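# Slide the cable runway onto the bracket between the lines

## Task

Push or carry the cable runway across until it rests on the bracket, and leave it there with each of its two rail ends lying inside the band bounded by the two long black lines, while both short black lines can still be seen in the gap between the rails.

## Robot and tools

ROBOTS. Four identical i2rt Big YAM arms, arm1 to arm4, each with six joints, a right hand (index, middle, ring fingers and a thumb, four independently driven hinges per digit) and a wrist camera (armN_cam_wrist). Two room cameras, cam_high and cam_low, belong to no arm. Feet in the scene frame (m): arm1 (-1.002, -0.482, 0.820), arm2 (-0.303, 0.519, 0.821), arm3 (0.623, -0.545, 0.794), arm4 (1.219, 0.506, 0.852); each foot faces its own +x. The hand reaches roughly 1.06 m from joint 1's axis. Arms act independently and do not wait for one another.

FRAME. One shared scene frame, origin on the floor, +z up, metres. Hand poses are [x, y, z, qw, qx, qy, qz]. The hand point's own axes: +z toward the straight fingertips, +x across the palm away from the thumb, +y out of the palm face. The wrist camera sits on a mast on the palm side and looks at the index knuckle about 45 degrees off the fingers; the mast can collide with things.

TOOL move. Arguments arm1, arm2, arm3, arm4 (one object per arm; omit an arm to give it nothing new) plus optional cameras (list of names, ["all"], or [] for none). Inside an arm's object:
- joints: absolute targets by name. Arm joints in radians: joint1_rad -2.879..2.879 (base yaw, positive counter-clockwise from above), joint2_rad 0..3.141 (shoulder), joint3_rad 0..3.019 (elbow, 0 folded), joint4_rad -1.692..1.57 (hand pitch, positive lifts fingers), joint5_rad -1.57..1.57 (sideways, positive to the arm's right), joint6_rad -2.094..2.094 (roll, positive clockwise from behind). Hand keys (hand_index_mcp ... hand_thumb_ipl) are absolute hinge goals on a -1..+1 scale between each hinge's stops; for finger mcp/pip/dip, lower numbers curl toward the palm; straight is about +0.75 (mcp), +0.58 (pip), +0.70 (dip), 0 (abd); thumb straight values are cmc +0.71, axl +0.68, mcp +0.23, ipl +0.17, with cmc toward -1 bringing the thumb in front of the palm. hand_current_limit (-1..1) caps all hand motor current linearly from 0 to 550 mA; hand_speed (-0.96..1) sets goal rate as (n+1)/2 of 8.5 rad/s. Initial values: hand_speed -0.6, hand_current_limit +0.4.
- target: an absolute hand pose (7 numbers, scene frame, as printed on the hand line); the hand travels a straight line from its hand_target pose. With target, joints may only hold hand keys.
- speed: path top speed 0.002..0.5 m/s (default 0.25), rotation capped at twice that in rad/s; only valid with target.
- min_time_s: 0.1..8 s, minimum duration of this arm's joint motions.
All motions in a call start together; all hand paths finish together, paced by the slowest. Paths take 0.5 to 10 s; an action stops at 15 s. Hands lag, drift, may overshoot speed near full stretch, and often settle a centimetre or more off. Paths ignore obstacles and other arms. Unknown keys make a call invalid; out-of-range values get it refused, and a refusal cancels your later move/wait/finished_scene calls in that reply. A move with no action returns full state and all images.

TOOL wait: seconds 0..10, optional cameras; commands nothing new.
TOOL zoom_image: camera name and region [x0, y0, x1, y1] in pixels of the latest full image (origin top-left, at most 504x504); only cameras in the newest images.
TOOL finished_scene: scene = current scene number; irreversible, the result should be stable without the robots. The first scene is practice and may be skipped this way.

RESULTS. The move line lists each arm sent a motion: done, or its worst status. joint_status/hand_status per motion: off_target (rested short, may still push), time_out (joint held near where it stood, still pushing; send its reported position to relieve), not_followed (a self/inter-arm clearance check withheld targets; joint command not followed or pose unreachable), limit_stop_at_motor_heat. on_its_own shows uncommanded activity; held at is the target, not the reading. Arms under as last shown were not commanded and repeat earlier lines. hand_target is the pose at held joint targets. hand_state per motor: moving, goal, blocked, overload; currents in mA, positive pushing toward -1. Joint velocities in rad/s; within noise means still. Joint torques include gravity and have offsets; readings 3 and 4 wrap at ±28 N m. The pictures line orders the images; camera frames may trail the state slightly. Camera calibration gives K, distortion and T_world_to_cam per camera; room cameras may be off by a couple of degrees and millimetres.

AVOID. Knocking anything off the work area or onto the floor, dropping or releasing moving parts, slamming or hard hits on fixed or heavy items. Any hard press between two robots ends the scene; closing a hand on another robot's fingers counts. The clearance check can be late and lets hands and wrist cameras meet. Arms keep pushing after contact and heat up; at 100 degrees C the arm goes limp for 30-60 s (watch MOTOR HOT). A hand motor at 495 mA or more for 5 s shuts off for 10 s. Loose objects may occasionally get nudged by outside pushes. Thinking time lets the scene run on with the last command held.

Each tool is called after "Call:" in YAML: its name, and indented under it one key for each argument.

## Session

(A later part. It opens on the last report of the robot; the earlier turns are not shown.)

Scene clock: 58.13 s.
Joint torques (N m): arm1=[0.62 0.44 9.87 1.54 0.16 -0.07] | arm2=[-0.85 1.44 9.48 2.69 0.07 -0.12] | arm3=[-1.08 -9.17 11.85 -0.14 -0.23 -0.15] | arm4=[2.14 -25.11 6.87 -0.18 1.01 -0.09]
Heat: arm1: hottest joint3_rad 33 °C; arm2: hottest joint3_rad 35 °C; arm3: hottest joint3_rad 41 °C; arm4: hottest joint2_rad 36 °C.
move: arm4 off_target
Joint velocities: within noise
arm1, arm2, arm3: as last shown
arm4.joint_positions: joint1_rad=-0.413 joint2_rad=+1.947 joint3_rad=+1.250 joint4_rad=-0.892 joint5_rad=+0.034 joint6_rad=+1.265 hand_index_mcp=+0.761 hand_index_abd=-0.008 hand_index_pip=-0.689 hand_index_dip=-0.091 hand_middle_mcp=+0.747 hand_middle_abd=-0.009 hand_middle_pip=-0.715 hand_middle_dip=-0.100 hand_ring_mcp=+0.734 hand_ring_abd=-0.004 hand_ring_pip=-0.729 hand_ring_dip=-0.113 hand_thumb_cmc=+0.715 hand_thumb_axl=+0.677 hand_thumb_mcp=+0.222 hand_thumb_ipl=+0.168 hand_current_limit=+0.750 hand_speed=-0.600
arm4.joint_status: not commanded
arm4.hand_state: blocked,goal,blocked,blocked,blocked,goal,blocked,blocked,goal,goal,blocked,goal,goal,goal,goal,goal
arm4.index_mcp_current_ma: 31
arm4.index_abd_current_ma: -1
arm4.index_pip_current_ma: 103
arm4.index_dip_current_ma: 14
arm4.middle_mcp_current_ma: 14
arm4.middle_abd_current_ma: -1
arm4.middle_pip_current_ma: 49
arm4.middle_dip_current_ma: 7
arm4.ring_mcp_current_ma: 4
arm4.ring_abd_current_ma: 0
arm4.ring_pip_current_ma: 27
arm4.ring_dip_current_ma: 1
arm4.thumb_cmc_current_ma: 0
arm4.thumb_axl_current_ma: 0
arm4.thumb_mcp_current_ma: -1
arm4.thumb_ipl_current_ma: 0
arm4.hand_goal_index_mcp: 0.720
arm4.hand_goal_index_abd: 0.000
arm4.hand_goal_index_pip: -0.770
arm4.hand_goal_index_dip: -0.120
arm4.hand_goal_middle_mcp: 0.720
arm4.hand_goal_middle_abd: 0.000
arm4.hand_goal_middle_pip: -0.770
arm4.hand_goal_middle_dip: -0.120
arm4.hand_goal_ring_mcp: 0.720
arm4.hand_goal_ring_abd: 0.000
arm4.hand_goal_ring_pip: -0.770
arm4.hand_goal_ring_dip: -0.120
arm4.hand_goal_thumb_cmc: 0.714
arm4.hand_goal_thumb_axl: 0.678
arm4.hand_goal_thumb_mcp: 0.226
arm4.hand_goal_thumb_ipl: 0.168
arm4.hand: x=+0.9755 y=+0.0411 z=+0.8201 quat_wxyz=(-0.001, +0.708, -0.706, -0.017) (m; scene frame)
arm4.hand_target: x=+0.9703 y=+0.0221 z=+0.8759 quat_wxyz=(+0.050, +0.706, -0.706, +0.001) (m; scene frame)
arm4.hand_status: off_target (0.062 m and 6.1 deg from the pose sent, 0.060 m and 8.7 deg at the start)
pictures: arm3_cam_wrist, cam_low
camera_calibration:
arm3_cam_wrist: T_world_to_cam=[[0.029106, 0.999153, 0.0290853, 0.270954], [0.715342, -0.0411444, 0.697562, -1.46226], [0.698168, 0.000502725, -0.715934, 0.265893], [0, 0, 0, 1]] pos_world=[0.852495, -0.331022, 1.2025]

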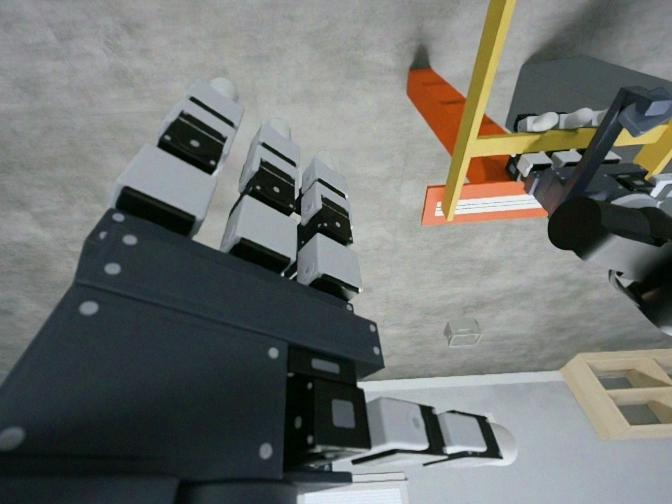

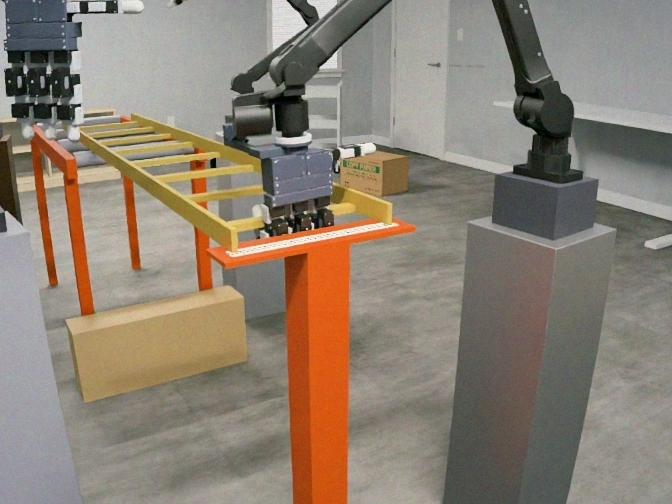

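Call:
move:
  arm4: {"target": [0.9735, 0.034, 0.82, 0.02, 0.707, -0.707, 0.0], "speed": 0.08}

Call:
move:
  arm4: {"target": [0.9735, 0.034, 0.787, 0.0, 0.7071, -0.7071, 0.0], "speed": 0.06}
  cameras: ["arm3_cam_wrist", "cam_low"]

Call:
zoom_image:
  camera: "arm3_cam_wrist"
  region: [430, 200, 460, 225]

Call:
zoom_image:
  camera: "cam_low"
  region: [225, 242, 255, 262]

Call:
zoom_image:
  camera: "cam_low"
  region: [375, 210, 405, 232]

Scene clock: 60.20 s.
Joint torques (N m): arm1=[0.62 0.44 9.87 1.54 0.16 -0.07] | arm2=[-0.44 1.32 9.61 2.78 0.06 -0.16] | arm3=[-1.03 -9.17 11.86 -0.14 -0.23 -0.16] | arm4=[1.85 -17.49 5.44 1.16 0.26 -0.17]
Heat: arm1: hottest joint3_rad 33 °C; arm2: hottest joint3_rad 35 °C; arm3: hottest joint3_rad 41 °C; arm4: hottest joint2_rad 36 °C.
move: arm4 done
Joint velocities: within noise
arm1, arm2, arm3: as last shown
arm4.joint_positions: joint1_rad=-0.413 joint2_rad=+1.945 joint3_rad=+1.232 joint4_rad=-0.855 joint5_rad=+0.024 joint6_rad=+1.266 hand_index_mcp=+0.741 hand_index_abd=-0.002 hand_index_pip=-0.722 hand_index_dip=-0.091 hand_middle_mcp=+0.734 hand_middle_abd=-0.002 hand_middle_pip=-0.734 hand_middle_dip=-0.100 hand_ring_mcp=+0.727 hand_ring_abd=-0.003 hand_ring_pip=-0.743 hand_ring_dip=-0.113 hand_thumb_cmc=+0.715 hand_thumb_axl=+0.677 hand_thumb_mcp=+0.222 hand_thumb_ipl=+0.168 hand_current_limit=+0.750 hand_speed=-0.600
arm4.joint_status: not commanded
arm4.hand_state: blocked,goal,blocked,blocked,goal,goal,blocked,blocked,goal,goal,blocked,goal,goal,goal,goal,goal
arm4.index_mcp_current_ma: 9
arm4.index_abd_current_ma: 0
arm4.index_pip_current_ma: 37
arm4.index_dip_current_ma: 14
arm4.middle_mcp_current_ma: 4
arm4.middle_abd_current_ma: 0
arm4.middle_pip_current_ma: 22
arm4.middle_dip_current_ma: 7
arm4.ring_mcp_current_ma: 1
arm4.ring_abd_current_ma: 0
arm4.ring_pip_current_ma: 12
arm4.ring_dip_current_ma: 1
arm4.thumb_cmc_current_ma: 0
arm4.thumb_axl_current_ma: 0
arm4.thumb_mcp_current_ma: -1
arm4.thumb_ipl_current_ma: 0
arm4.hand_goal_index_mcp: 0.720
arm4.hand_goal_index_abd: 0.000
arm4.hand_goal_index_pip: -0.770
arm4.hand_goal_index_dip: -0.120
arm4.hand_goal_middle_mcp: 0.720
arm4.hand_goal_middle_abd: 0.000
arm4.hand_goal_middle_pip: -0.770
arm4.hand_goal_middle_dip: -0.120
arm4.hand_goal_ring_mcp: 0.720
arm4.hand_goal_ring_abd: 0.000
arm4.hand_goal_ring_pip: -0.770
arm4.hand_goal_ring_dip: -0.120
arm4.hand_goal_thumb_cmc: 0.714
arm4.hand_goal_thumb_axl: 0.678
arm4.hand_goal_thumb_mcp: 0.226
arm4.hand_goal_thumb_ipl: 0.168
arm4.hand: x=+0.9772 y=+0.0402 z=+0.8148 quat_wxyz=(+0.006, +0.708, -0.706, -0.007) (m; scene frame)
arm4.hand_target: x=+0.9736 y=+0.0341 z=+0.8201 quat_wxyz=(+0.020, +0.707, -0.707, +0.000) (m; scene frame)
arm4.hand_status: done (0.009 m and 1.8 deg from the pose sent, 0.008 m and 3.1 deg at the start)
pictures: none

Scene clock: 61.33 s.
Joint torques (N m): arm1=[0.62 0.44 9.88 1.54 0.16 -0.07] | arm2=[-0.56 1.2 9.52 2.73 0.07 -0.15] | arm3=[-1.03 -9.17 11.86 -0.13 -0.23 -0.15] | arm4=[0.38 -16.26 6.09 0.57 0.15 -0.21]
Heat: arm1: hottest joint3_rad 33 °C; arm2: hottest joint3_rad 35 °C; arm3: hottest joint3_rad 41 °C; arm4: hottest joint2_rad 36 °C.
move: arm4 done
Joint velocities: arm1=[within noise] | arm2=[within noise] | arm3=[within noise] | arm4=[-0.005 0.005 0.002 0.002 0.154 -0.066]
arm1.joint_positions: joint1_rad=-0.356 joint2_rad=+0.613 joint3_rad=+1.446 joint4_rad=-1.347 joint5_rad=+0.030 joint6_rad=+1.071 hand_index_mcp=+0.755 hand_index_abd=+0.000 hand_index_pip=+0.577 hand_index_dip=+0.696 hand_middle_mcp=+0.755 hand_middle_abd=+0.000 hand_middle_pip=+0.577 hand_middle_dip=+0.696 hand_ring_mcp=+0.755 hand_ring_abd=+0.000 hand_ring_pip=+0.577 hand_ring_dip=+0.696 hand_thumb_cmc=+0.715 hand_thumb_axl=+0.677 hand_thumb_mcp=+0.226 hand_thumb_ipl=+0.168 hand_current_limit=+0.400 hand_speed=-0.600
arm1.joint_status: not commanded
arm1.hand_state: goal,goal,goal,goal,goal,goal,goal,goal,goal,goal,goal,goal,goal,goal,goal,goal
arm1.index_mcp_current_ma: 1
arm1.index_abd_current_ma: 0
arm1.index_pip_current_ma: 1
arm1.index_dip_current_ma: 0
arm1.middle_mcp_current_ma: 1
arm1.middle_abd_current_ma: 0
arm1.middle_pip_current_ma: 1
arm1.middle_dip_current_ma: 0
arm1.ring_mcp_current_ma: 1
arm1.ring_abd_current_ma: 0
arm1.ring_pip_current_ma: 1
arm1.ring_dip_current_ma: 0
arm1.thumb_cmc_current_ma: 1
arm1.thumb_axl_current_ma: -1
arm1.thumb_mcp_current_ma: 0
arm1.thumb_ipl_current_ma: 0
arm1.hand_goal_index_mcp: 0.754
arm1.hand_goal_index_abd: 0.000
arm1.hand_goal_index_pip: 0.576
arm1.hand_goal_index_dip: 0.696
arm1.hand_goal_middle_mcp: 0.754
arm1.hand_goal_middle_abd: 0.000
arm1.hand_goal_middle_pip: 0.576
arm1.hand_goal_middle_dip: 0.696
arm1.hand_goal_ring_mcp: 0.754
arm1.hand_goal_ring_abd: 0.000
arm1.hand_goal_ring_pip: 0.576
arm1.hand_goal_ring_dip: 0.696
arm1.hand_goal_thumb_cmc: 0.714
arm1.hand_goal_thumb_axl: 0.678
arm1.hand_goal_thumb_mcp: 0.226
arm1.hand_goal_thumb_ipl: 0.168
arm1.hand: x=-0.8070 y=-0.3260 z=+1.4044 quat_wxyz=(-0.128, +0.621, +0.600, +0.488) (m; scene frame)
arm1.hand_target: x=-0.8087 y=-0.3291 z=+1.4155 quat_wxyz=(-0.131, +0.616, +0.595, +0.499) (m; scene frame)
arm1.hand_status: not commanded
arm2.joint_positions: joint1_rad=-0.222 joint2_rad=+0.618 joint3_rad=+1.411 joint4_rad=-1.382 joint5_rad=+0.111 joint6_rad=+1.138 hand_index_mcp=+0.755 hand_index_abd=+0.000 hand_index_pip=+0.577 hand_index_dip=+0.696 hand_middle_mcp=+0.755 hand_middle_abd=+0.000 hand_middle_pip=+0.577 hand_middle_dip=+0.696 hand_ring_mcp=+0.755 hand_ring_abd=+0.000 hand_ring_pip=+0.577 hand_ring_dip=+0.696 hand_thumb_cmc=+0.715 hand_thumb_axl=+0.677 hand_thumb_mcp=+0.226 hand_thumb_ipl=+0.168 hand_current_limit=+0.400 hand_speed=-0.600
arm2.joint_status: not commanded
arm2.hand_state: goal,goal,goal,goal,goal,goal,goal,goal,goal,goal,goal,goal,goal,goal,goal,goal
arm2.index_mcp_current_ma: 2
arm2.index_abd_current_ma: 1
arm2.index_pip_current_ma: 2
arm2.index_dip_current_ma: 0
arm2.middle_mcp_current_ma: 2
arm2.middle_abd_current_ma: 1
arm2.middle_pip_current_ma: 2
arm2.middle_dip_current_ma: 0
arm2.ring_mcp_current_ma: 2
arm2.ring_abd_current_ma: 1
arm2.ring_pip_current_ma: 2
arm2.ring_dip_current_ma: 0
arm2.thumb_cmc_current_ma: 3
arm2.thumb_axl_current_ma: -3
arm2.thumb_mcp_current_ma: -1
arm2.thumb_ipl_current_ma: -1
arm2.hand_goal_index_mcp: 0.754
arm2.hand_goal_index_abd: 0.000
arm2.hand_goal_index_pip: 0.576
arm2.hand_goal_index_dip: 0.696
arm2.hand_goal_middle_mcp: 0.754
arm2.hand_goal_middle_abd: 0.000
arm2.hand_goal_middle_pip: 0.576
arm2.hand_goal_middle_dip: 0.696
arm2.hand_goal_ring_mcp: 0.754
arm2.hand_goal_ring_abd: 0.000
arm2.hand_goal_ring_pip: 0.576
arm2.hand_goal_ring_dip: 0.696
arm2.hand_goal_thumb_cmc: 0.714
arm2.hand_goal_thumb_axl: 0.678
arm2.hand_goal_thumb_mcp: 0.226
arm2.hand_goal_thumb_ipl: 0.168
arm2.hand: x=-0.4768 y=+0.3424 z=+1.3799 quat_wxyz=(+0.454, +0.633, -0.612, +0.138) (m; scene frame)
arm2.hand_target: x=-0.4758 y=+0.3452 z=+1.3900 quat_wxyz=(+0.463, +0.628, -0.609, +0.142) (m; scene frame)
arm2.hand_status: not commanded
arm3.joint_positions: joint1_rad=-1.215 joint2_rad=+1.341 joint3_rad=+1.392 joint4_rad=-1.665 joint5_rad=-0.007 joint6_rad=-1.972 hand_index_mcp=+0.754 hand_index_abd=+0.001 hand_index_pip=+0.577 hand_index_dip=+0.696 hand_middle_mcp=+0.755 hand_middle_abd=+0.001 hand_middle_pip=+0.577 hand_middle_dip=+0.696 hand_ring_mcp=+0.755 hand_ring_abd=+0.001 hand_ring_pip=+0.577 hand_ring_dip=+0.696 hand_thumb_cmc=+0.714 hand_thumb_axl=+0.677 hand_thumb_mcp=+0.222 hand_thumb_ipl=+0.168 hand_current_limit=+0.400 hand_speed=-0.600
arm3.joint_status: not commanded
arm3.hand_state: goal,goal,goal,goal,goal,goal,goal,goal,goal,goal,goal,goal,goal,goal,goal,goal
arm3.index_mcp_current_ma: 0
arm3.index_abd_current_ma: 0
arm3.index_pip_current_ma: 0
arm3.index_dip_current_ma: 0
arm3.middle_mcp_current_ma: 0
arm3.middle_abd_current_ma: 0
arm3.middle_pip_current_ma: 0
arm3.middle_dip_current_ma: 0
arm3.ring_mcp_current_ma: 0
arm3.ring_abd_current_ma: 0
arm3.ring_pip_current_ma: 0
arm3.ring_dip_current_ma: 0
arm3.thumb_cmc_current_ma: 0
arm3.thumb_axl_current_ma: 0
arm3.thumb_mcp_current_ma: -2
arm3.thumb_ipl_current_ma: 0
arm3.hand_goal_index_mcp: 0.754
arm3.hand_goal_index_abd: 0.000
arm3.hand_goal_index_pip: 0.576
arm3.hand_goal_index_dip: 0.696
arm3.hand_goal_middle_mcp: 0.754
arm3.hand_goal_middle_abd: 0.000
arm3.hand_goal_middle_pip: 0.576
arm3.hand_goal_middle_dip: 0.696
arm3.hand_goal_ring_mcp: 0.754
arm3.hand_goal_ring_abd: 0.000
arm3.hand_goal_ring_pip: 0.576
arm3.hand_goal_ring_dip: 0.696
arm3.hand_goal_thumb_cmc: 0.714
arm3.hand_goal_thumb_axl: 0.678
arm3.hand_goal_thumb_mcp: 0.226
arm3.hand_goal_thumb_ipl: 0.168
arm3.hand: x=+0.9063 y=-0.3013 z=+1.0781 quat_wxyz=(-0.025, -0.420, +0.907, -0.003) (m; scene frame)
arm3.hand_target: x=+0.9141 y=-0.3003 z=+1.0996 quat_wxyz=(+0.000, -0.423, +0.906, +0.000) (m; scene frame)
arm3.hand_status: not commanded
arm4.joint_positions: joint1_rad=-0.413 joint2_rad=+1.999 joint3_rad=+1.232 joint4_rad=-0.822 joint5_rad=+0.008 joint6_rad=+1.266 hand_index_mcp=+0.726 hand_index_abd=-0.002 hand_index_pip=-0.763 hand_index_dip=-0.117 hand_middle_mcp=+0.725 hand_middle_abd=-0.002 hand_middle_pip=-0.762 hand_middle_dip=-0.117 hand_ring_mcp=+0.724 hand_ring_abd=-0.003 hand_ring_pip=-0.762 hand_ring_dip=-0.117 hand_thumb_cmc=+0.715 hand_thumb_axl=+0.677 hand_thumb_mcp=+0.222 hand_thumb_ipl=+0.168 hand_current_limit=+0.750 hand_speed=-0.600
arm4.joint_status: not commanded
arm4.hand_state: goal,goal,goal,goal,goal,goal,goal,goal,goal,goal,goal,goal,goal,goal,goal,goal
arm4.index_mcp_current_ma: 1
arm4.index_abd_current_ma: 0
arm4.index_pip_current_ma: 1
arm4.index_dip_current_ma: 0
arm4.middle_mcp_current_ma: 1
arm4.middle_abd_current_ma: 0
arm4.middle_pip_current_ma: 1
arm4.middle_dip_current_ma: 0
arm4.ring_mcp_current_ma: 0
arm4.ring_abd_current_ma: 0
arm4.ring_pip_current_ma: 1
arm4.ring_dip_current_ma: 0
arm4.thumb_cmc_current_ma: 0
arm4.thumb_axl_current_ma: 0
arm4.thumb_mcp_current_ma: -1
arm4.thumb_ipl_current_ma: 0
arm4.hand_goal_index_mcp: 0.720
arm4.hand_goal_index_abd: 0.000
arm4.hand_goal_index_pip: -0.770
arm4.hand_goal_index_dip: -0.120
arm4.hand_goal_middle_mcp: 0.720
arm4.hand_goal_middle_abd: 0.000
arm4.hand_goal_middle_pip: -0.770
arm4.hand_goal_middle_dip: -0.120
arm4.hand_goal_ring_mcp: 0.720
arm4.hand_goal_ring_abd: 0.000
arm4.hand_goal_ring_pip: -0.770
arm4.hand_goal_ring_dip: -0.120
arm4.hand_goal_thumb_cmc: 0.714
arm4.hand_goal_thumb_axl: 0.678
arm4.hand_goal_thumb_mcp: 0.226
arm4.hand_goal_thumb_ipl: 0.168
arm4.hand: x=+0.9804 y=+0.0410 z=+0.7870 quat_wxyz=(-0.007, +0.708, -0.706, -0.005) (m; scene frame)
arm4.hand_target: x=+0.9736 y=+0.0342 z=+0.7870 quat_wxyz=(+0.000, +0.707, -0.707, +0.000) (m; scene frame)
arm4.hand_status: done (0.010 m and 1.0 deg from the pose sent, 0.029 m and 1.1 deg at the start)
pictures: arm3_cam_wrist, cam_low
camera_calibration:
arm3_cam_wrist: T_world_to_cam=[[0.029106, 0.999153, 0.0290853, 0.270954], [0.715342, -0.0411444, 0.697562, -1.46226], [0.698168, 0.000502725, -0.715934, 0.265893], [0, 0, 0, 1]] pos_world=[0.852495, -0.331022, 1.2025]

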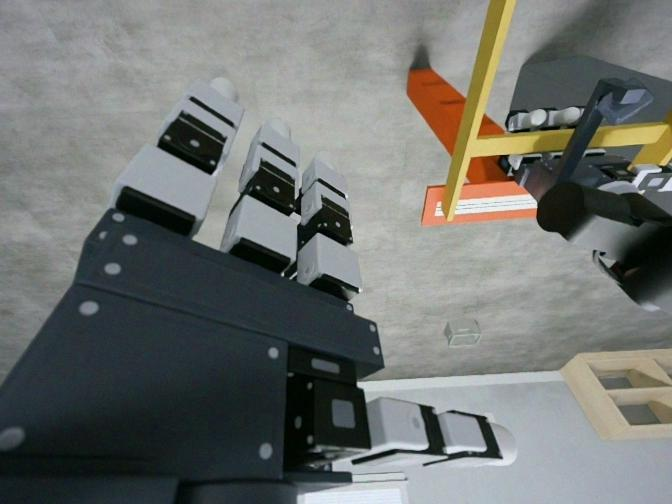

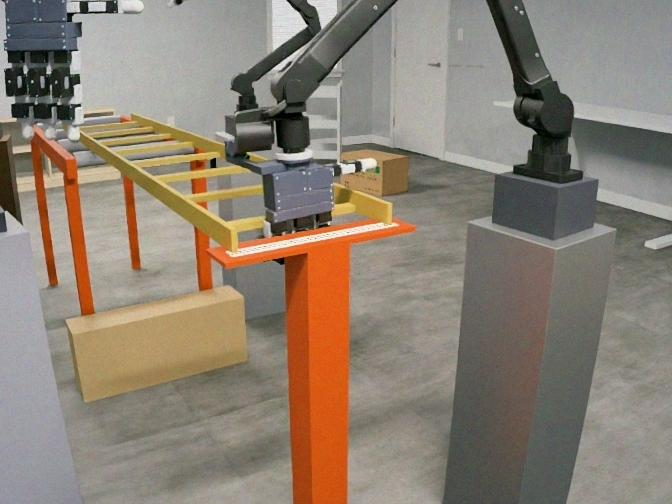

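Scaled by 16.800 from the camera's 672x504 image, which has a finer 960x720 frame.

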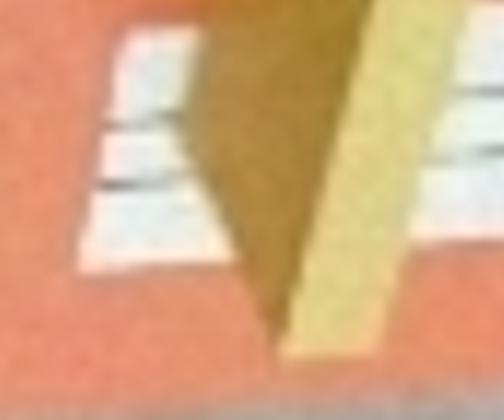

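Scaled by 16.800 from the camera's 672x504 image, which has a finer 960x720 frame.

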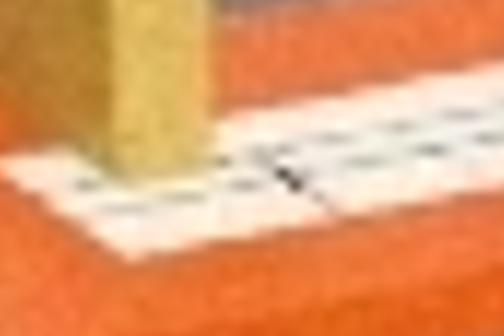

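Scaled by 16.800 from the camera's 672x504 image, which has a finer 960x720 frame.

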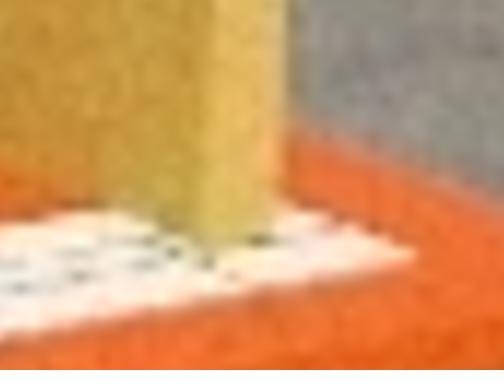

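Call:
move:
  arm4: {"joints": {"hand_index_dip": 0.69, "hand_middle_dip": 0.69, "hand_ring_dip": 0.69, "hand_index_pip": -0.3, "hand_middle_pip": -0.3, "hand_ring_pip": -0.3}}

Call:
move:
  arm4: {"joints": {"hand_index_pip": 0.2, "hand_middle_pip": 0.2, "hand_ring_pip": 0.2}}

Call:
move:
  arm4: {"target": [0.979, 0.034, 0.787, 0.0, 0.7071, -0.7071, 0.0], "speed": 0.06, "joints": {"hand_index_pip": 0.576, "hand_middle_pip": 0.576, "hand_ring_pip": 0.576, "hand_index_mcp": 0.754, "hand_middle_mcp": 0.754, "hand_ring_mcp": 0.754}}
  cameras: ["arm3_cam_wrist", "cam_low"]

Call:
zoom_image:
  camera: "arm3_cam_wrist"
  region: [430, 200, 460, 225]

Call:
zoom_image:
  camera: "cam_low"
  region: [200, 180, 430, 280]

Scene clock: 62.83 s.
Joint torques (N m): arm1=[0.62 0.44 9.88 1.55 0.16 -0.08] | arm2=[-0.67 1.2 9.52 2.7 0.06 -0.13] | arm3=[-1.14 -9.11 11.88 -0.14 -0.23 -0.15] | arm4=[1.08 -16.03 6.09 0.66 0.11 -0.2]
Heat: arm1: hottest joint3_rad 33 °C; arm2: hottest joint3_rad 36 °C; arm3: hottest joint3_rad 41 °C; arm4: hottest joint2_rad 36 °C.
move: arm4 done
Joint velocities: within noise
arm1, arm2, arm3: as last shown
arm4.joint_positions: joint1_rad=-0.413 joint2_rad=+1.999 joint3_rad=+1.232 joint4_rad=-0.822 joint5_rad=+0.008 joint6_rad=+1.266 hand_index_mcp=+0.726 hand_index_abd=-0.002 hand_index_pip=-0.301 hand_index_dip=+0.687 hand_middle_mcp=+0.725 hand_middle_abd=-0.002 hand_middle_pip=-0.301 hand_middle_dip=+0.687 hand_ring_mcp=+0.724 hand_ring_abd=-0.003 hand_ring_pip=-0.301 hand_ring_dip=+0.688 hand_thumb_cmc=+0.715 hand_thumb_axl=+0.677 hand_thumb_mcp=+0.222 hand_thumb_ipl=+0.168 hand_current_limit=+0.750 hand_speed=-0.600
arm4.joint_status: all done
arm4.hand_state: goal,goal,goal,goal,goal,goal,goal,goal,goal,goal,goal,goal,goal,goal,goal,goal
arm4.index_mcp_current_ma: 1
arm4.index_abd_current_ma: 0
arm4.index_pip_current_ma: 0
arm4.index_dip_current_ma: 0
arm4.middle_mcp_current_ma: 0
arm4.middle_abd_current_ma: 0
arm4.middle_pip_current_ma: 0
arm4.middle_dip_current_ma: 0
arm4.ring_mcp_current_ma: 0
arm4.ring_abd_current_ma: 0
arm4.ring_pip_current_ma: 0
arm4.ring_dip_current_ma: 0
arm4.thumb_cmc_current_ma: 0
arm4.thumb_axl_current_ma: 0
arm4.thumb_mcp_current_ma: -1
arm4.thumb_ipl_current_ma: 0
arm4.hand_goal_index_mcp: 0.720
arm4.hand_goal_index_abd: 0.000
arm4.hand_goal_index_pip: -0.300
arm4.hand_goal_index_dip: 0.690
arm4.hand_goal_middle_mcp: 0.720
arm4.hand_goal_middle_abd: 0.000
arm4.hand_goal_middle_pip: -0.300
arm4.hand_goal_middle_dip: 0.690
arm4.hand_goal_ring_mcp: 0.720
arm4.hand_goal_ring_abd: 0.000
arm4.hand_goal_ring_pip: -0.300
arm4.hand_goal_ring_dip: 0.690
arm4.hand_goal_thumb_cmc: 0.714
arm4.hand_goal_thumb_axl: 0.678
arm4.hand_goal_thumb_mcp: 0.226
arm4.hand_goal_thumb_ipl: 0.168
arm4.hand: x=+0.9805 y=+0.0409 z=+0.7870 quat_wxyz=(-0.007, +0.708, -0.706, -0.005) (m; scene frame)
arm4.hand_target: x=+0.9736 y=+0.0342 z=+0.7870 quat_wxyz=(+0.000, +0.707, -0.707, +0.000) (m; scene frame)
arm4.hand_status: not commanded
pictures: none

Scene clock: 63.67 s.
Joint torques (N m): arm1=[0.62 0.38 9.88 1.54 0.16 -0.08] | arm2=[-0.73 1.49 9.51 2.67 0.08 -0.15] | arm3=[-1.03 -9.23 11.85 -0.14 -0.23 -0.15] | arm4=[0.38 -15.97 5.91 0.69 0.14 -0.2]
Heat: arm1: hottest joint3_rad 33 °C; arm2: hottest joint3_rad 36 °C; arm3: hottest joint3_rad 41 °C; arm4: hottest joint2_rad 36 °C.
move: arm4 done
Joint velocities: within noise
arm1, arm2, arm3: as last shown
arm4.joint_positions: joint1_rad=-0.413 joint2_rad=+1.999 joint3_rad=+1.232 joint4_rad=-0.822 joint5_rad=+0.007 joint6_rad=+1.266 hand_index_mcp=+0.723 hand_index_abd=-0.002 hand_index_pip=+0.198 hand_index_dip=+0.687 hand_middle_mcp=+0.723 hand_middle_abd=-0.002 hand_middle_pip=+0.198 hand_middle_dip=+0.687 hand_ring_mcp=+0.722 hand_ring_abd=-0.003 hand_ring_pip=+0.198 hand_ring_dip=+0.688 hand_thumb_cmc=+0.715 hand_thumb_axl=+0.677 hand_thumb_mcp=+0.222 hand_thumb_ipl=+0.168 hand_current_limit=+0.750 hand_speed=-0.600
arm4.joint_status: all done
arm4.hand_state: goal,goal,goal,goal,goal,goal,goal,goal,goal,goal,goal,goal,goal,goal,goal,goal
arm4.index_mcp_current_ma: 0
arm4.index_abd_current_ma: 0
arm4.index_pip_current_ma: 0
arm4.index_dip_current_ma: 0
arm4.middle_mcp_current_ma: 0
arm4.middle_abd_current_ma: 0
arm4.middle_pip_current_ma: 0
arm4.middle_dip_current_ma: 0
arm4.ring_mcp_current_ma: 0
arm4.ring_abd_current_ma: 0
arm4.ring_pip_current_ma: 0
arm4.ring_dip_current_ma: 0
arm4.thumb_cmc_current_ma: 0
arm4.thumb_axl_current_ma: 0
arm4.thumb_mcp_current_ma: -1
arm4.thumb_ipl_current_ma: 0
arm4.hand_goal_index_mcp: 0.720
arm4.hand_goal_index_abd: 0.000
arm4.hand_goal_index_pip: 0.200
arm4.hand_goal_index_dip: 0.690
arm4.hand_goal_middle_mcp: 0.720
arm4.hand_goal_middle_abd: 0.000
arm4.hand_goal_middle_pip: 0.200
arm4.hand_goal_middle_dip: 0.690
arm4.hand_goal_ring_mcp: 0.720
arm4.hand_goal_ring_abd: 0.000
arm4.hand_goal_ring_pip: 0.200
arm4.hand_goal_ring_dip: 0.690
arm4.hand_goal_thumb_cmc: 0.714
arm4.hand_goal_thumb_axl: 0.678
arm4.hand_goal_thumb_mcp: 0.226
arm4.hand_goal_thumb_ipl: 0.168
arm4.hand: x=+0.9805 y=+0.0409 z=+0.7870 quat_wxyz=(-0.007, +0.708, -0.706, -0.005) (m; scene frame)
arm4.hand_target: x=+0.9736 y=+0.0342 z=+0.7870 quat_wxyz=(+0.000, +0.707, -0.707, +0.000) (m; scene frame)
arm4.hand_status: not commanded
pictures: none

Scene clock: 64.63 s.
Joint torques (N m): arm1=[0.62 0.38 9.88 1.54 0.16 -0.08] | arm2=[-0.79 1.2 9.43 2.78 0.07 -0.14] | arm3=[-1.03 -9.23 11.85 -0.16 -0.23 -0.15] | arm4=[1.44 -16.26 5.67 0.51 0.09 -0.12]
Heat: arm1: hottest joint3_rad 33 °C; arm2: hottest joint3_rad 36 °C; arm3: hottest joint3_rad 41 °C; arm4: hottest joint2_rad 36 °C.
move: arm4 done
Joint velocities: within noise
arm1, arm2, arm3: as last shown
arm4.joint_positions: joint1_rad=-0.413 joint2_rad=+1.999 joint3_rad=+1.232 joint4_rad=-0.820 joint5_rad=+0.007 joint6_rad=+1.266 hand_index_mcp=+0.750 hand_index_abd=-0.002 hand_index_pip=+0.573 hand_index_dip=+0.687 hand_middle_mcp=+0.751 hand_middle_abd=-0.002 hand_middle_pip=+0.573 hand_middle_dip=+0.687 hand_ring_mcp=+0.751 hand_ring_abd=-0.003 hand_ring_pip=+0.572 hand_ring_dip=+0.688 hand_thumb_cmc=+0.715 hand_thumb_axl=+0.677 hand_thumb_mcp=+0.222 hand_thumb_ipl=+0.168 hand_current_limit=+0.750 hand_speed=-0.600
arm4.joint_status: all done
arm4.hand_state: goal,goal,goal,goal,goal,goal,goal,goal,goal,goal,goal,goal,goal,goal,goal,goal
arm4.index_mcp_current_ma: 0
arm4.index_abd_current_ma: 0
arm4.index_pip_current_ma: 0
arm4.index_dip_current_ma: 0
arm4.middle_mcp_current_ma: 0
arm4.middle_abd_current_ma: 0
arm4.middle_pip_current_ma: 0
arm4.middle_dip_current_ma: 0
arm4.ring_mcp_current_ma: 0
arm4.ring_abd_current_ma: 0
arm4.ring_pip_current_ma: 0
arm4.ring_dip_current_ma: 0
arm4.thumb_cmc_current_ma: 0
arm4.thumb_axl_current_ma: 0
arm4.thumb_mcp_current_ma: -1
arm4.thumb_ipl_current_ma: 0
arm4.hand_goal_index_mcp: 0.754
arm4.hand_goal_index_abd: 0.000
arm4.hand_goal_index_pip: 0.576
arm4.hand_goal_index_dip: 0.690
arm4.hand_goal_middle_mcp: 0.754
arm4.hand_goal_middle_abd: 0.000
arm4.hand_goal_middle_pip: 0.576
arm4.hand_goal_middle_dip: 0.690
arm4.hand_goal_ring_mcp: 0.754
arm4.hand_goal_ring_abd: 0.000
arm4.hand_goal_ring_pip: 0.576
arm4.hand_goal_ring_dip: 0.690
arm4.hand_goal_thumb_cmc: 0.714
arm4.hand_goal_thumb_axl: 0.678
arm4.hand_goal_thumb_mcp: 0.226
arm4.hand_goal_thumb_ipl: 0.168
arm4.hand: x=+0.9804 y=+0.0404 z=+0.7869 quat_wxyz=(-0.006, +0.708, -0.706, -0.004) (m; scene frame)
arm4.hand_target: x=+0.9791 y=+0.0341 z=+0.7870 quat_wxyz=(+0.000, +0.707, -0.707, +0.000) (m; scene frame)
arm4.hand_status: done (0.007 m and 0.8 deg from the pose sent, 0.007 m and 1.0 deg at the start)
pictures: arm3_cam_wrist, cam_low
camera_calibration:
arm3_cam_wrist: T_world_to_cam=[[0.029106, 0.999153, 0.0290853, 0.270954], [0.715342, -0.0411444, 0.697562, -1.46226], [0.698168, 0.000502725, -0.715934, 0.265893], [0, 0, 0, 1]] pos_world=[0.852495, -0.331022, 1.2025]

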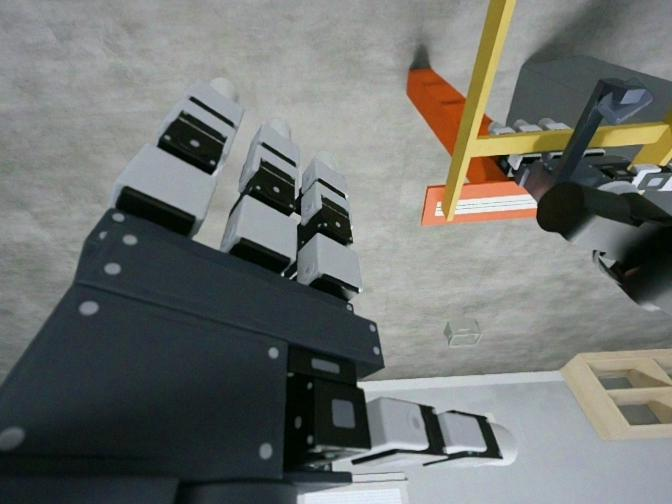

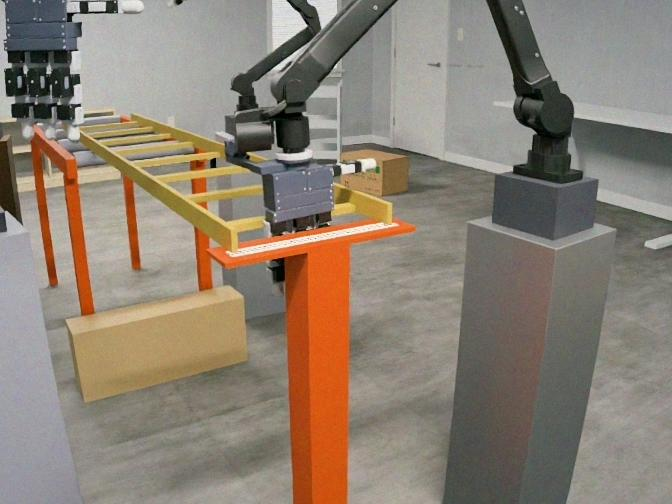

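Scaled by 16.800 from the camera's 672x504 image, which has a finer 960x720 frame.

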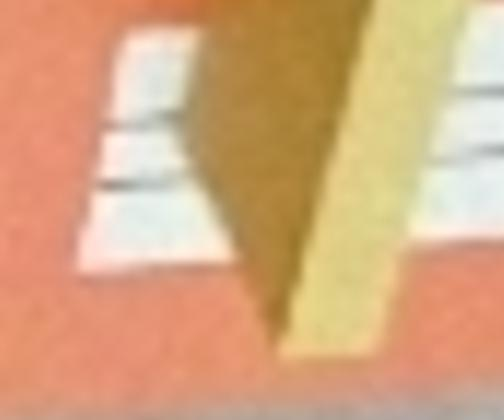

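Scaled by 2.191 from the camera's 672x504 image, which has a finer 960x720 frame.

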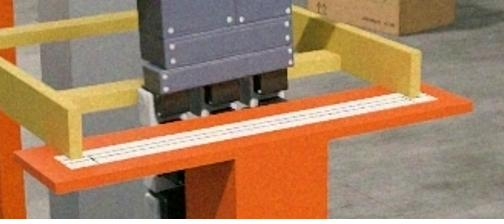

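Call:
move:
  arm4: {"target": [0.999, 0.036, 0.86, 0.0, 0.7071, -0.7071, 0.0], "speed": 0.15}

Call:
move:
  arm4: {"target": [1.02, 0.04, 0.95, 0.0, 0.7071, -0.7071, 0.0], "speed": 0.2}

Call:
move:
  arm4: {"target": [1.09, 0.06, 1.1, 0.0, 0.7071, -0.7071, 0.0], "speed": 0.3}

Call:
move:
  arm4: {"joints": {"joint1_rad": 0.724, "joint2_rad": 0.185, "joint3_rad": 0.553, "joint4_rad": -0.86, "joint5_rad": 0.047, "joint6_rad": 1.044}}
  cameras: ["arm3_cam_wrist", "arm4_cam_wrist", "cam_low"]

Call:
zoom_image:
  camera: "cam_low"
  region: [225, 242, 255, 262]

Call:
zoom_image:
  camera: "arm3_cam_wrist"
  region: [560, 140, 640, 210]

Scene clock: 66.27 s.
Joint torques (N m): arm1=[0.62 0.38 9.88 1.54 0.16 -0.08] | arm2=[-0.73 1.49 9.5 2.67 0.08 -0.12] | arm3=[-1.08 -9.23 11.85 -0.14 -0.23 -0.15] | arm4=[2.55 -17.73 7.6 -0.24 0.09 -0.08]
Heat: arm1: hottest joint3_rad 33 °C; arm2: hottest joint3_rad 36 °C; arm3: hottest joint3_rad 42 °C; arm4: hottest joint2_rad 36 °C.
move: arm4 off_target
Joint velocities: within noise
arm1, arm2, arm3: as last shown
arm4.joint_positions: joint1_rad=-0.386 joint2_rad=+1.879 joint3_rad=+1.232 joint4_rad=-0.957 joint5_rad=+0.006 joint6_rad=+1.297 hand_index_mcp=+0.749 hand_index_abd=-0.002 hand_index_pip=+0.573 hand_index_dip=+0.687 hand_middle_mcp=+0.750 hand_middle_abd=-0.002 hand_middle_pip=+0.573 hand_middle_dip=+0.687 hand_ring_mcp=+0.750 hand_ring_abd=-0.003 hand_ring_pip=+0.573 hand_ring_dip=+0.688 hand_thumb_cmc=+0.715 hand_thumb_axl=+0.677 hand_thumb_mcp=+0.222 hand_thumb_ipl=+0.168 hand_current_limit=+0.750 hand_speed=-0.600
arm4.joint_status: not commanded
arm4.hand_state: goal,goal,goal,goal,goal,goal,goal,goal,goal,goal,goal,goal,goal,goal,goal,goal
arm4.index_mcp_current_ma: -1
arm4.index_abd_current_ma: 0
arm4.index_pip_current_ma: 0
arm4.index_dip_current_ma: 0
arm4.middle_mcp_current_ma: 0
arm4.middle_abd_current_ma: 0
arm4.middle_pip_current_ma: 0
arm4.middle_dip_current_ma: 0
arm4.ring_mcp_current_ma: 0
arm4.ring_abd_current_ma: 0
arm4.ring_pip_current_ma: 0
arm4.ring_dip_current_ma: 0
arm4.thumb_cmc_current_ma: 0
arm4.thumb_axl_current_ma: 0
arm4.thumb_mcp_current_ma: -1
arm4.thumb_ipl_current_ma: 0
arm4.hand_goal_index_mcp: 0.754
arm4.hand_goal_index_abd: 0.000
arm4.hand_goal_index_pip: 0.576
arm4.hand_goal_index_dip: 0.690
arm4.hand_goal_middle_mcp: 0.754
arm4.hand_goal_middle_abd: 0.000
arm4.hand_goal_middle_pip: 0.576
arm4.hand_goal_middle_dip: 0.690
arm4.hand_goal_ring_mcp: 0.754
arm4.hand_goal_ring_abd: 0.000
arm4.hand_goal_ring_pip: 0.576
arm4.hand_goal_ring_dip: 0.690
arm4.hand_goal_thumb_cmc: 0.714
arm4.hand_goal_thumb_axl: 0.678
arm4.hand_goal_thumb_mcp: 0.226
arm4.hand_goal_thumb_ipl: 0.168
arm4.hand: x=+0.9972 y=+0.0505 z=+0.8456 quat_wxyz=(-0.014, +0.706, -0.708, -0.008) (m; scene frame)
arm4.hand_target: x=+0.9992 y=+0.0364 z=+0.8601 quat_wxyz=(+0.000, +0.707, -0.707, +0.000) (m; scene frame)
arm4.hand_status: off_target (0.021 m and 1.8 deg from the pose sent, 0.075 m and 0.8 deg at the start)
pictures: none

Scene clock: 67.63 s.
Joint torques (N m): arm1=[0.62 0.44 9.87 1.54 0.16 -0.08] | arm2=[-0.56 1.67 9.55 2.69 0.08 -0.14] | arm3=[-1.08 -9.17 11.86 -0.14 -0.23 -0.15] | arm4=[2.32 -15.33 9.58 -0.02 0.14 -0.07]
Heat: arm1: hottest joint3_rad 33 °C; arm2: hottest joint3_rad 36 °C; arm3: hottest joint3_rad 42 °C; arm4: hottest joint2_rad 36 °C.
move: arm4 off_target
Joint velocities: within noise
arm1, arm2, arm3: as last shown
arm4.joint_positions: joint1_rad=-0.345 joint2_rad=+1.738 joint3_rad=+1.286 joint4_rad=-1.165 joint5_rad=+0.005 joint6_rad=+1.336 hand_index_mcp=+0.749 hand_index_abd=-0.002 hand_index_pip=+0.573 hand_index_dip=+0.687 hand_middle_mcp=+0.750 hand_middle_abd=-0.002 hand_middle_pip=+0.573 hand_middle_dip=+0.687 hand_ring_mcp=+0.750 hand_ring_abd=-0.003 hand_ring_pip=+0.573 hand_ring_dip=+0.688 hand_thumb_cmc=+0.715 hand_thumb_axl=+0.677 hand_thumb_mcp=+0.222 hand_thumb_ipl=+0.168 hand_current_limit=+0.750 hand_speed=-0.600
arm4.joint_status: not commanded
arm4.hand_state: goal,goal,goal,goal,goal,goal,goal,goal,goal,goal,goal,goal,goal,goal,goal,goal
arm4.index_mcp_current_ma: 0
arm4.index_abd_current_ma: 0
arm4.index_pip_current_ma: 0
arm4.index_dip_current_ma: 0
arm4.middle_mcp_current_ma: 0
arm4.middle_abd_current_ma: 0
arm4.middle_pip_current_ma: 0
arm4.middle_dip_current_ma: 0
arm4.ring_mcp_current_ma: 0
arm4.ring_abd_current_ma: 0
arm4.ring_pip_current_ma: 0
arm4.ring_dip_current_ma: 0
arm4.thumb_cmc_current_ma: 0
arm4.thumb_axl_current_ma: 0
arm4.thumb_mcp_current_ma: -1
arm4.thumb_ipl_current_ma: 0
arm4.hand_goal_index_mcp: 0.754
arm4.hand_goal_index_abd: 0.000
arm4.hand_goal_index_pip: 0.576
arm4.hand_goal_index_dip: 0.690
arm4.hand_goal_middle_mcp: 0.754
arm4.hand_goal_middle_abd: 0.000
arm4.hand_goal_middle_pip: 0.576
arm4.hand_goal_middle_dip: 0.690
arm4.hand_goal_ring_mcp: 0.754
arm4.hand_goal_ring_abd: 0.000
arm4.hand_goal_ring_pip: 0.576
arm4.hand_goal_ring_dip: 0.690
arm4.hand_goal_thumb_cmc: 0.714
arm4.hand_goal_thumb_axl: 0.678
arm4.hand_goal_thumb_mcp: 0.226
arm4.hand_goal_thumb_ipl: 0.168
arm4.hand: x=+1.0204 y=+0.0586 z=+0.9312 quat_wxyz=(-0.019, +0.707, -0.706, -0.012) (m; scene frame)
arm4.hand_target: x=+1.0203 y=+0.0408 z=+0.9501 quat_wxyz=(+0.000, +0.707, -0.707, +0.000) (m; scene frame)
arm4.hand_status: off_target (0.026 m and 2.6 deg from the pose sent, 0.107 m and 1.8 deg at the start)
pictures: none

Scene clock: 69.13 s.
Joint torques (N m): arm1=[0.62 0.44 9.88 1.54 0.16 -0.07] | arm2=[-0.5 1.26 9.54 2.74 0.08 -0.16] | arm3=[-1.08 -9.17 11.85 -0.14 -0.23 -0.15] | arm4=[2.43 -12.34 11.06 -0.16 0.21 -0.09]
Heat: arm1: hottest joint3_rad 33 °C; arm2: hottest joint3_rad 36 °C; arm3: hottest joint3_rad 42 °C; arm4: hottest joint2_rad 36 °C.
move: arm4 off_target
Joint velocities: within noise
arm1, arm2, arm3: as last shown
arm4.joint_positions: joint1_rad=-0.209 joint2_rad=+1.562 joint3_rad=+1.473 joint4_rad=-1.526 joint5_rad=+0.003 joint6_rad=+1.473 hand_index_mcp=+0.750 hand_index_abd=-0.002 hand_index_pip=+0.573 hand_index_dip=+0.687 hand_middle_mcp=+0.751 hand_middle_abd=-0.002 hand_middle_pip=+0.573 hand_middle_dip=+0.687 hand_ring_mcp=+0.751 hand_ring_abd=-0.003 hand_ring_pip=+0.573 hand_ring_dip=+0.688 hand_thumb_cmc=+0.715 hand_thumb_axl=+0.677 hand_thumb_mcp=+0.222 hand_thumb_ipl=+0.168 hand_current_limit=+0.750 hand_speed=-0.600
arm4.joint_status: not commanded
arm4.hand_state: goal,goal,goal,goal,goal,goal,goal,goal,goal,goal,goal,goal,goal,goal,goal,goal
arm4.index_mcp_current_ma: 0
arm4.index_abd_current_ma: 0
arm4.index_pip_current_ma: 0
arm4.index_dip_current_ma: 0
arm4.middle_mcp_current_ma: 0
arm4.middle_abd_current_ma: 0
arm4.middle_pip_current_ma: 0
arm4.middle_dip_current_ma: 0
arm4.ring_mcp_current_ma: 0
arm4.ring_abd_current_ma: 0
arm4.ring_pip_current_ma: 0
arm4.ring_dip_current_ma: 0
arm4.thumb_cmc_current_ma: 0
arm4.thumb_axl_current_ma: 0
arm4.thumb_mcp_current_ma: -1
arm4.thumb_ipl_current_ma: 0
arm4.hand_goal_index_mcp: 0.754
arm4.hand_goal_index_abd: 0.000
arm4.hand_goal_index_pip: 0.576
arm4.hand_goal_index_dip: 0.690
arm4.hand_goal_middle_mcp: 0.754
arm4.hand_goal_middle_abd: 0.000
arm4.hand_goal_middle_pip: 0.576
arm4.hand_goal_middle_dip: 0.690
arm4.hand_goal_ring_mcp: 0.754
arm4.hand_goal_ring_abd: 0.000
arm4.hand_goal_ring_pip: 0.576
arm4.hand_goal_ring_dip: 0.690
arm4.hand_goal_thumb_cmc: 0.714
arm4.hand_goal_thumb_axl: 0.678
arm4.hand_goal_thumb_mcp: 0.226
arm4.hand_goal_thumb_ipl: 0.168
arm4.hand: x=+1.0873 y=+0.0759 z=+1.0819 quat_wxyz=(-0.017, +0.707, -0.707, -0.012) (m; scene frame)
arm4.hand_target: x=+1.0902 y=+0.0610 z=+1.0999 quat_wxyz=(+0.000, +0.707, -0.707, +0.000) (m; scene frame)
arm4.hand_status: off_target (0.024 m and 2.4 deg from the pose sent, 0.183 m and 2.6 deg at the start)
pictures: none

Scene clock: 70.97 s.
Joint torques (N m): arm1=[0.62 0.44 9.88 1.54 0.16 -0.08] | arm2=[-0.5 1.38 9.48 2.66 0.05 -0.13] | arm3=[-1.08 -9.23 11.86 -0.14 -0.23 -0.15] | arm4=[2.26 2.43 8.35 2.97 0.25 -0.29]
Heat: arm1: hottest joint3_rad 33 °C; arm2: hottest joint3_rad 36 °C; arm3: hottest joint3_rad 42 °C; arm4: hottest joint2_rad 36 °C.
move: arm4 done
Joint velocities: within noise
arm1, arm2, arm3: as last shown
arm4.joint_positions: joint1_rad=+0.709 joint2_rad=+0.191 joint3_rad=+0.555 joint4_rad=-0.879 joint5_rad=+0.045 joint6_rad=+1.053 hand_index_mcp=+0.756 hand_index_abd=+0.000 hand_index_pip=+0.574 hand_index_dip=+0.687 hand_middle_mcp=+0.756 hand_middle_abd=+0.000 hand_middle_pip=+0.574 hand_middle_dip=+0.687 hand_ring_mcp=+0.756 hand_ring_abd=+0.000 hand_ring_pip=+0.574 hand_ring_dip=+0.688 hand_thumb_cmc=+0.716 hand_thumb_axl=+0.677 hand_thumb_mcp=+0.222 hand_thumb_ipl=+0.168 hand_current_limit=+0.750 hand_speed=-0.600
arm4.joint_status: all done
arm4.hand_state: goal,goal,goal,goal,goal,goal,goal,goal,goal,goal,goal,goal,goal,goal,goal,goal
arm4.index_mcp_current_ma: 0
arm4.index_abd_current_ma: 0
arm4.index_pip_current_ma: 0
arm4.index_dip_current_ma: 0
arm4.middle_mcp_current_ma: 0
arm4.middle_abd_current_ma: 0
arm4.middle_pip_current_ma: 0
arm4.middle_dip_current_ma: 0
arm4.ring_mcp_current_ma: 0
arm4.ring_abd_current_ma: 0
arm4.ring_pip_current_ma: 0
arm4.ring_dip_current_ma: 0
arm4.thumb_cmc_current_ma: 0
arm4.thumb_axl_current_ma: 0
arm4.thumb_mcp_current_ma: -1
arm4.thumb_ipl_current_ma: 0
arm4.hand_goal_index_mcp: 0.754
arm4.hand_goal_index_abd: 0.000
arm4.hand_goal_index_pip: 0.576
arm4.hand_goal_index_dip: 0.690
arm4.hand_goal_middle_mcp: 0.754
arm4.hand_goal_middle_abd: 0.000
arm4.hand_goal_middle_pip: 0.576
arm4.hand_goal_middle_dip: 0.690
arm4.hand_goal_ring_mcp: 0.754
arm4.hand_goal_ring_abd: 0.000
arm4.hand_goal_ring_pip: 0.576
arm4.hand_goal_ring_dip: 0.690
arm4.hand_goal_thumb_cmc: 0.714
arm4.hand_goal_thumb_axl: 0.678
arm4.hand_goal_thumb_mcp: 0.226
arm4.hand_goal_thumb_ipl: 0.168
arm4.hand: x=+1.3318 y=+0.2732 z=+1.1575 quat_wxyz=(+0.315, +0.855, -0.112, +0.396) (m; scene frame)
arm4.hand_target: x=+1.3359 y=+0.2741 z=+1.1627 quat_wxyz=(+0.320, +0.850, -0.102, +0.405) (m; scene frame)
arm4.hand_status: not commanded
pictures: arm3_cam_wrist, arm4_cam_wrist, cam_low
camera_calibration:
arm3_cam_wrist: T_world_to_cam=[[0.029106, 0.999153, 0.0290853, 0.270954], [0.715342, -0.0411444, 0.697562, -1.46226], [0.698168, 0.000502725, -0.715934, 0.265893], [0, 0, 0, 1]] pos_world=[0.852495, -0.331022, 1.2025]
arm4_cam_wrist: T_world_to_cam=[[-0.792485, -0.550816, -0.261859, 1.54184], [-0.516256, 0.83444, -0.192844, 0.634022], [0.324727, -0.0176393, -0.945643, 0.793608], [0, 0, 0, 1]] pos_world=[1.2915, 0.334215, 1.27648]

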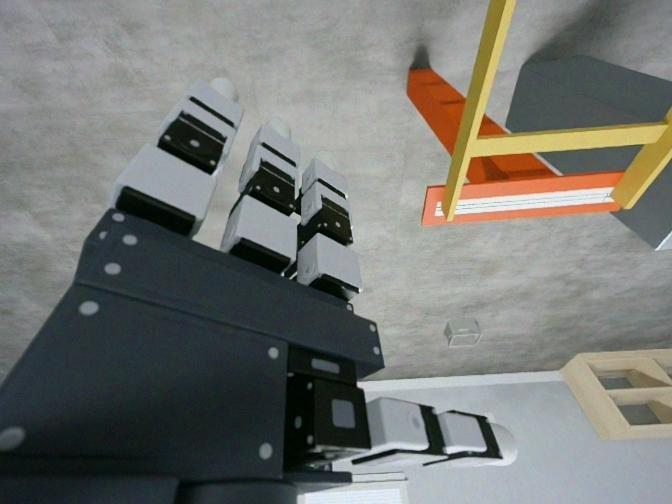

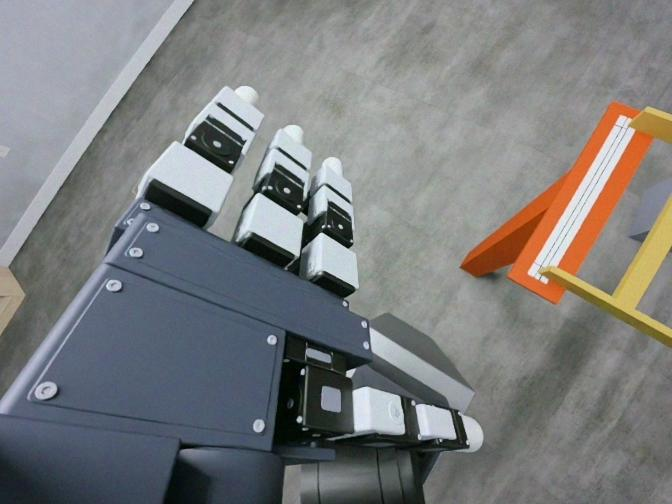

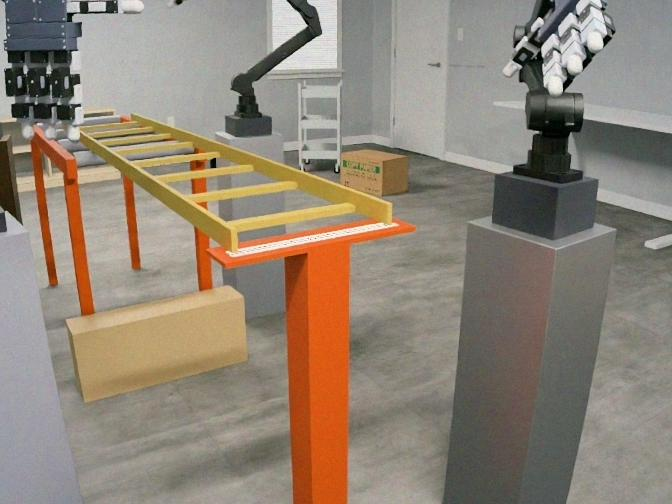

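Scaled by 16.800 from the camera's 672x504 image, which has a finer 960x720 frame.

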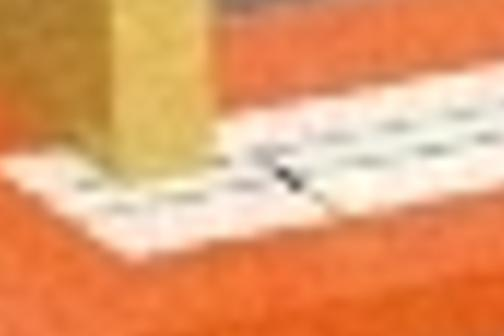

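Scaled by 6.300 from the camera's 672x504 image, which has a finer 960x720 frame.

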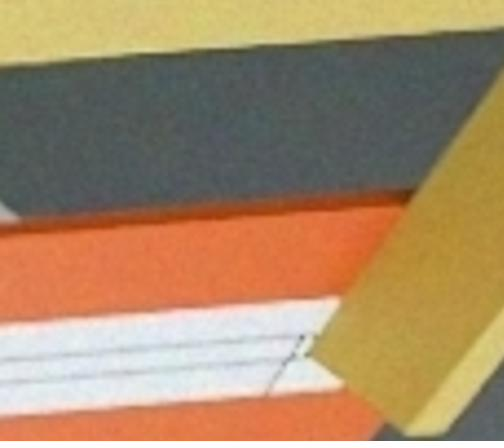

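Call:
zoom_image:
  camera: "arm3_cam_wrist"
  region: [595, 185, 625, 210]

Call:
zoom_image:
  camera: "arm4_cam_wrist"
  region: [530, 255, 560, 280]

Call:
zoom_image:
  camera: "arm4_cam_wrist"
  region: [610, 105, 650, 135]

Call:
zoom_image:
  camera: "cam_low"
  region: [375, 210, 405, 232]

Scaled by 16.800 from the camera's 672x504 image, which has a finer 960x720 frame.

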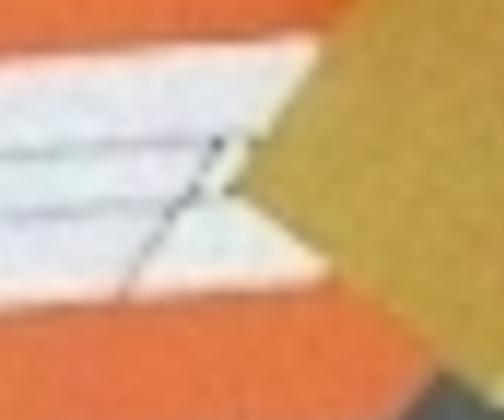

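Scaled by 16.800 from the camera's 672x504 image, which has a finer 960x720 frame.

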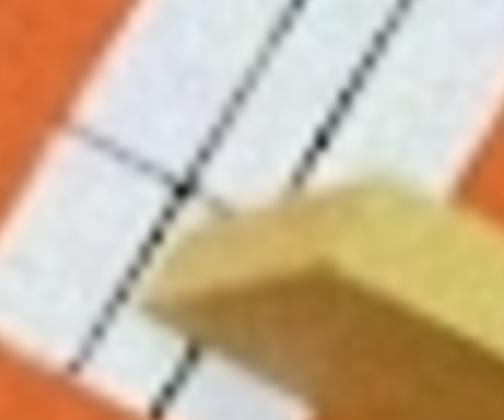

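Scaled by 12.600 from the camera's 672x504 image, which has a finer 960x720 frame.

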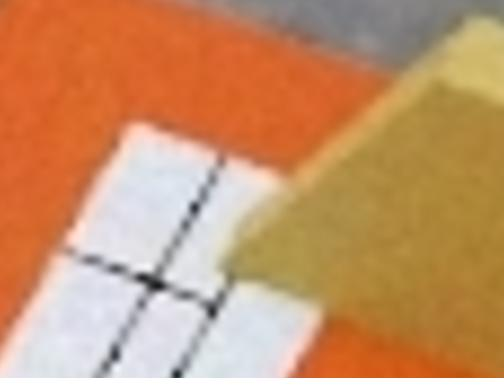

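Scaled by 16.800 from the camera's 672x504 image, which has a finer 960x720 frame.

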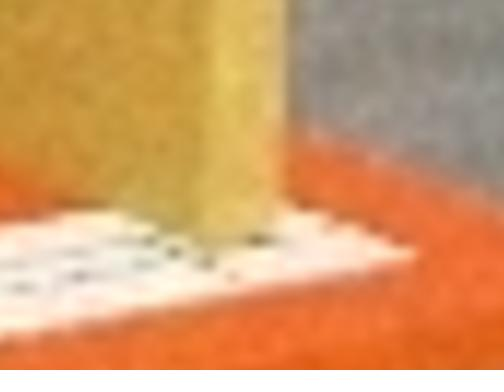

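Call:
finished_scene:
  scene: 2

The scene is finished: the task was done.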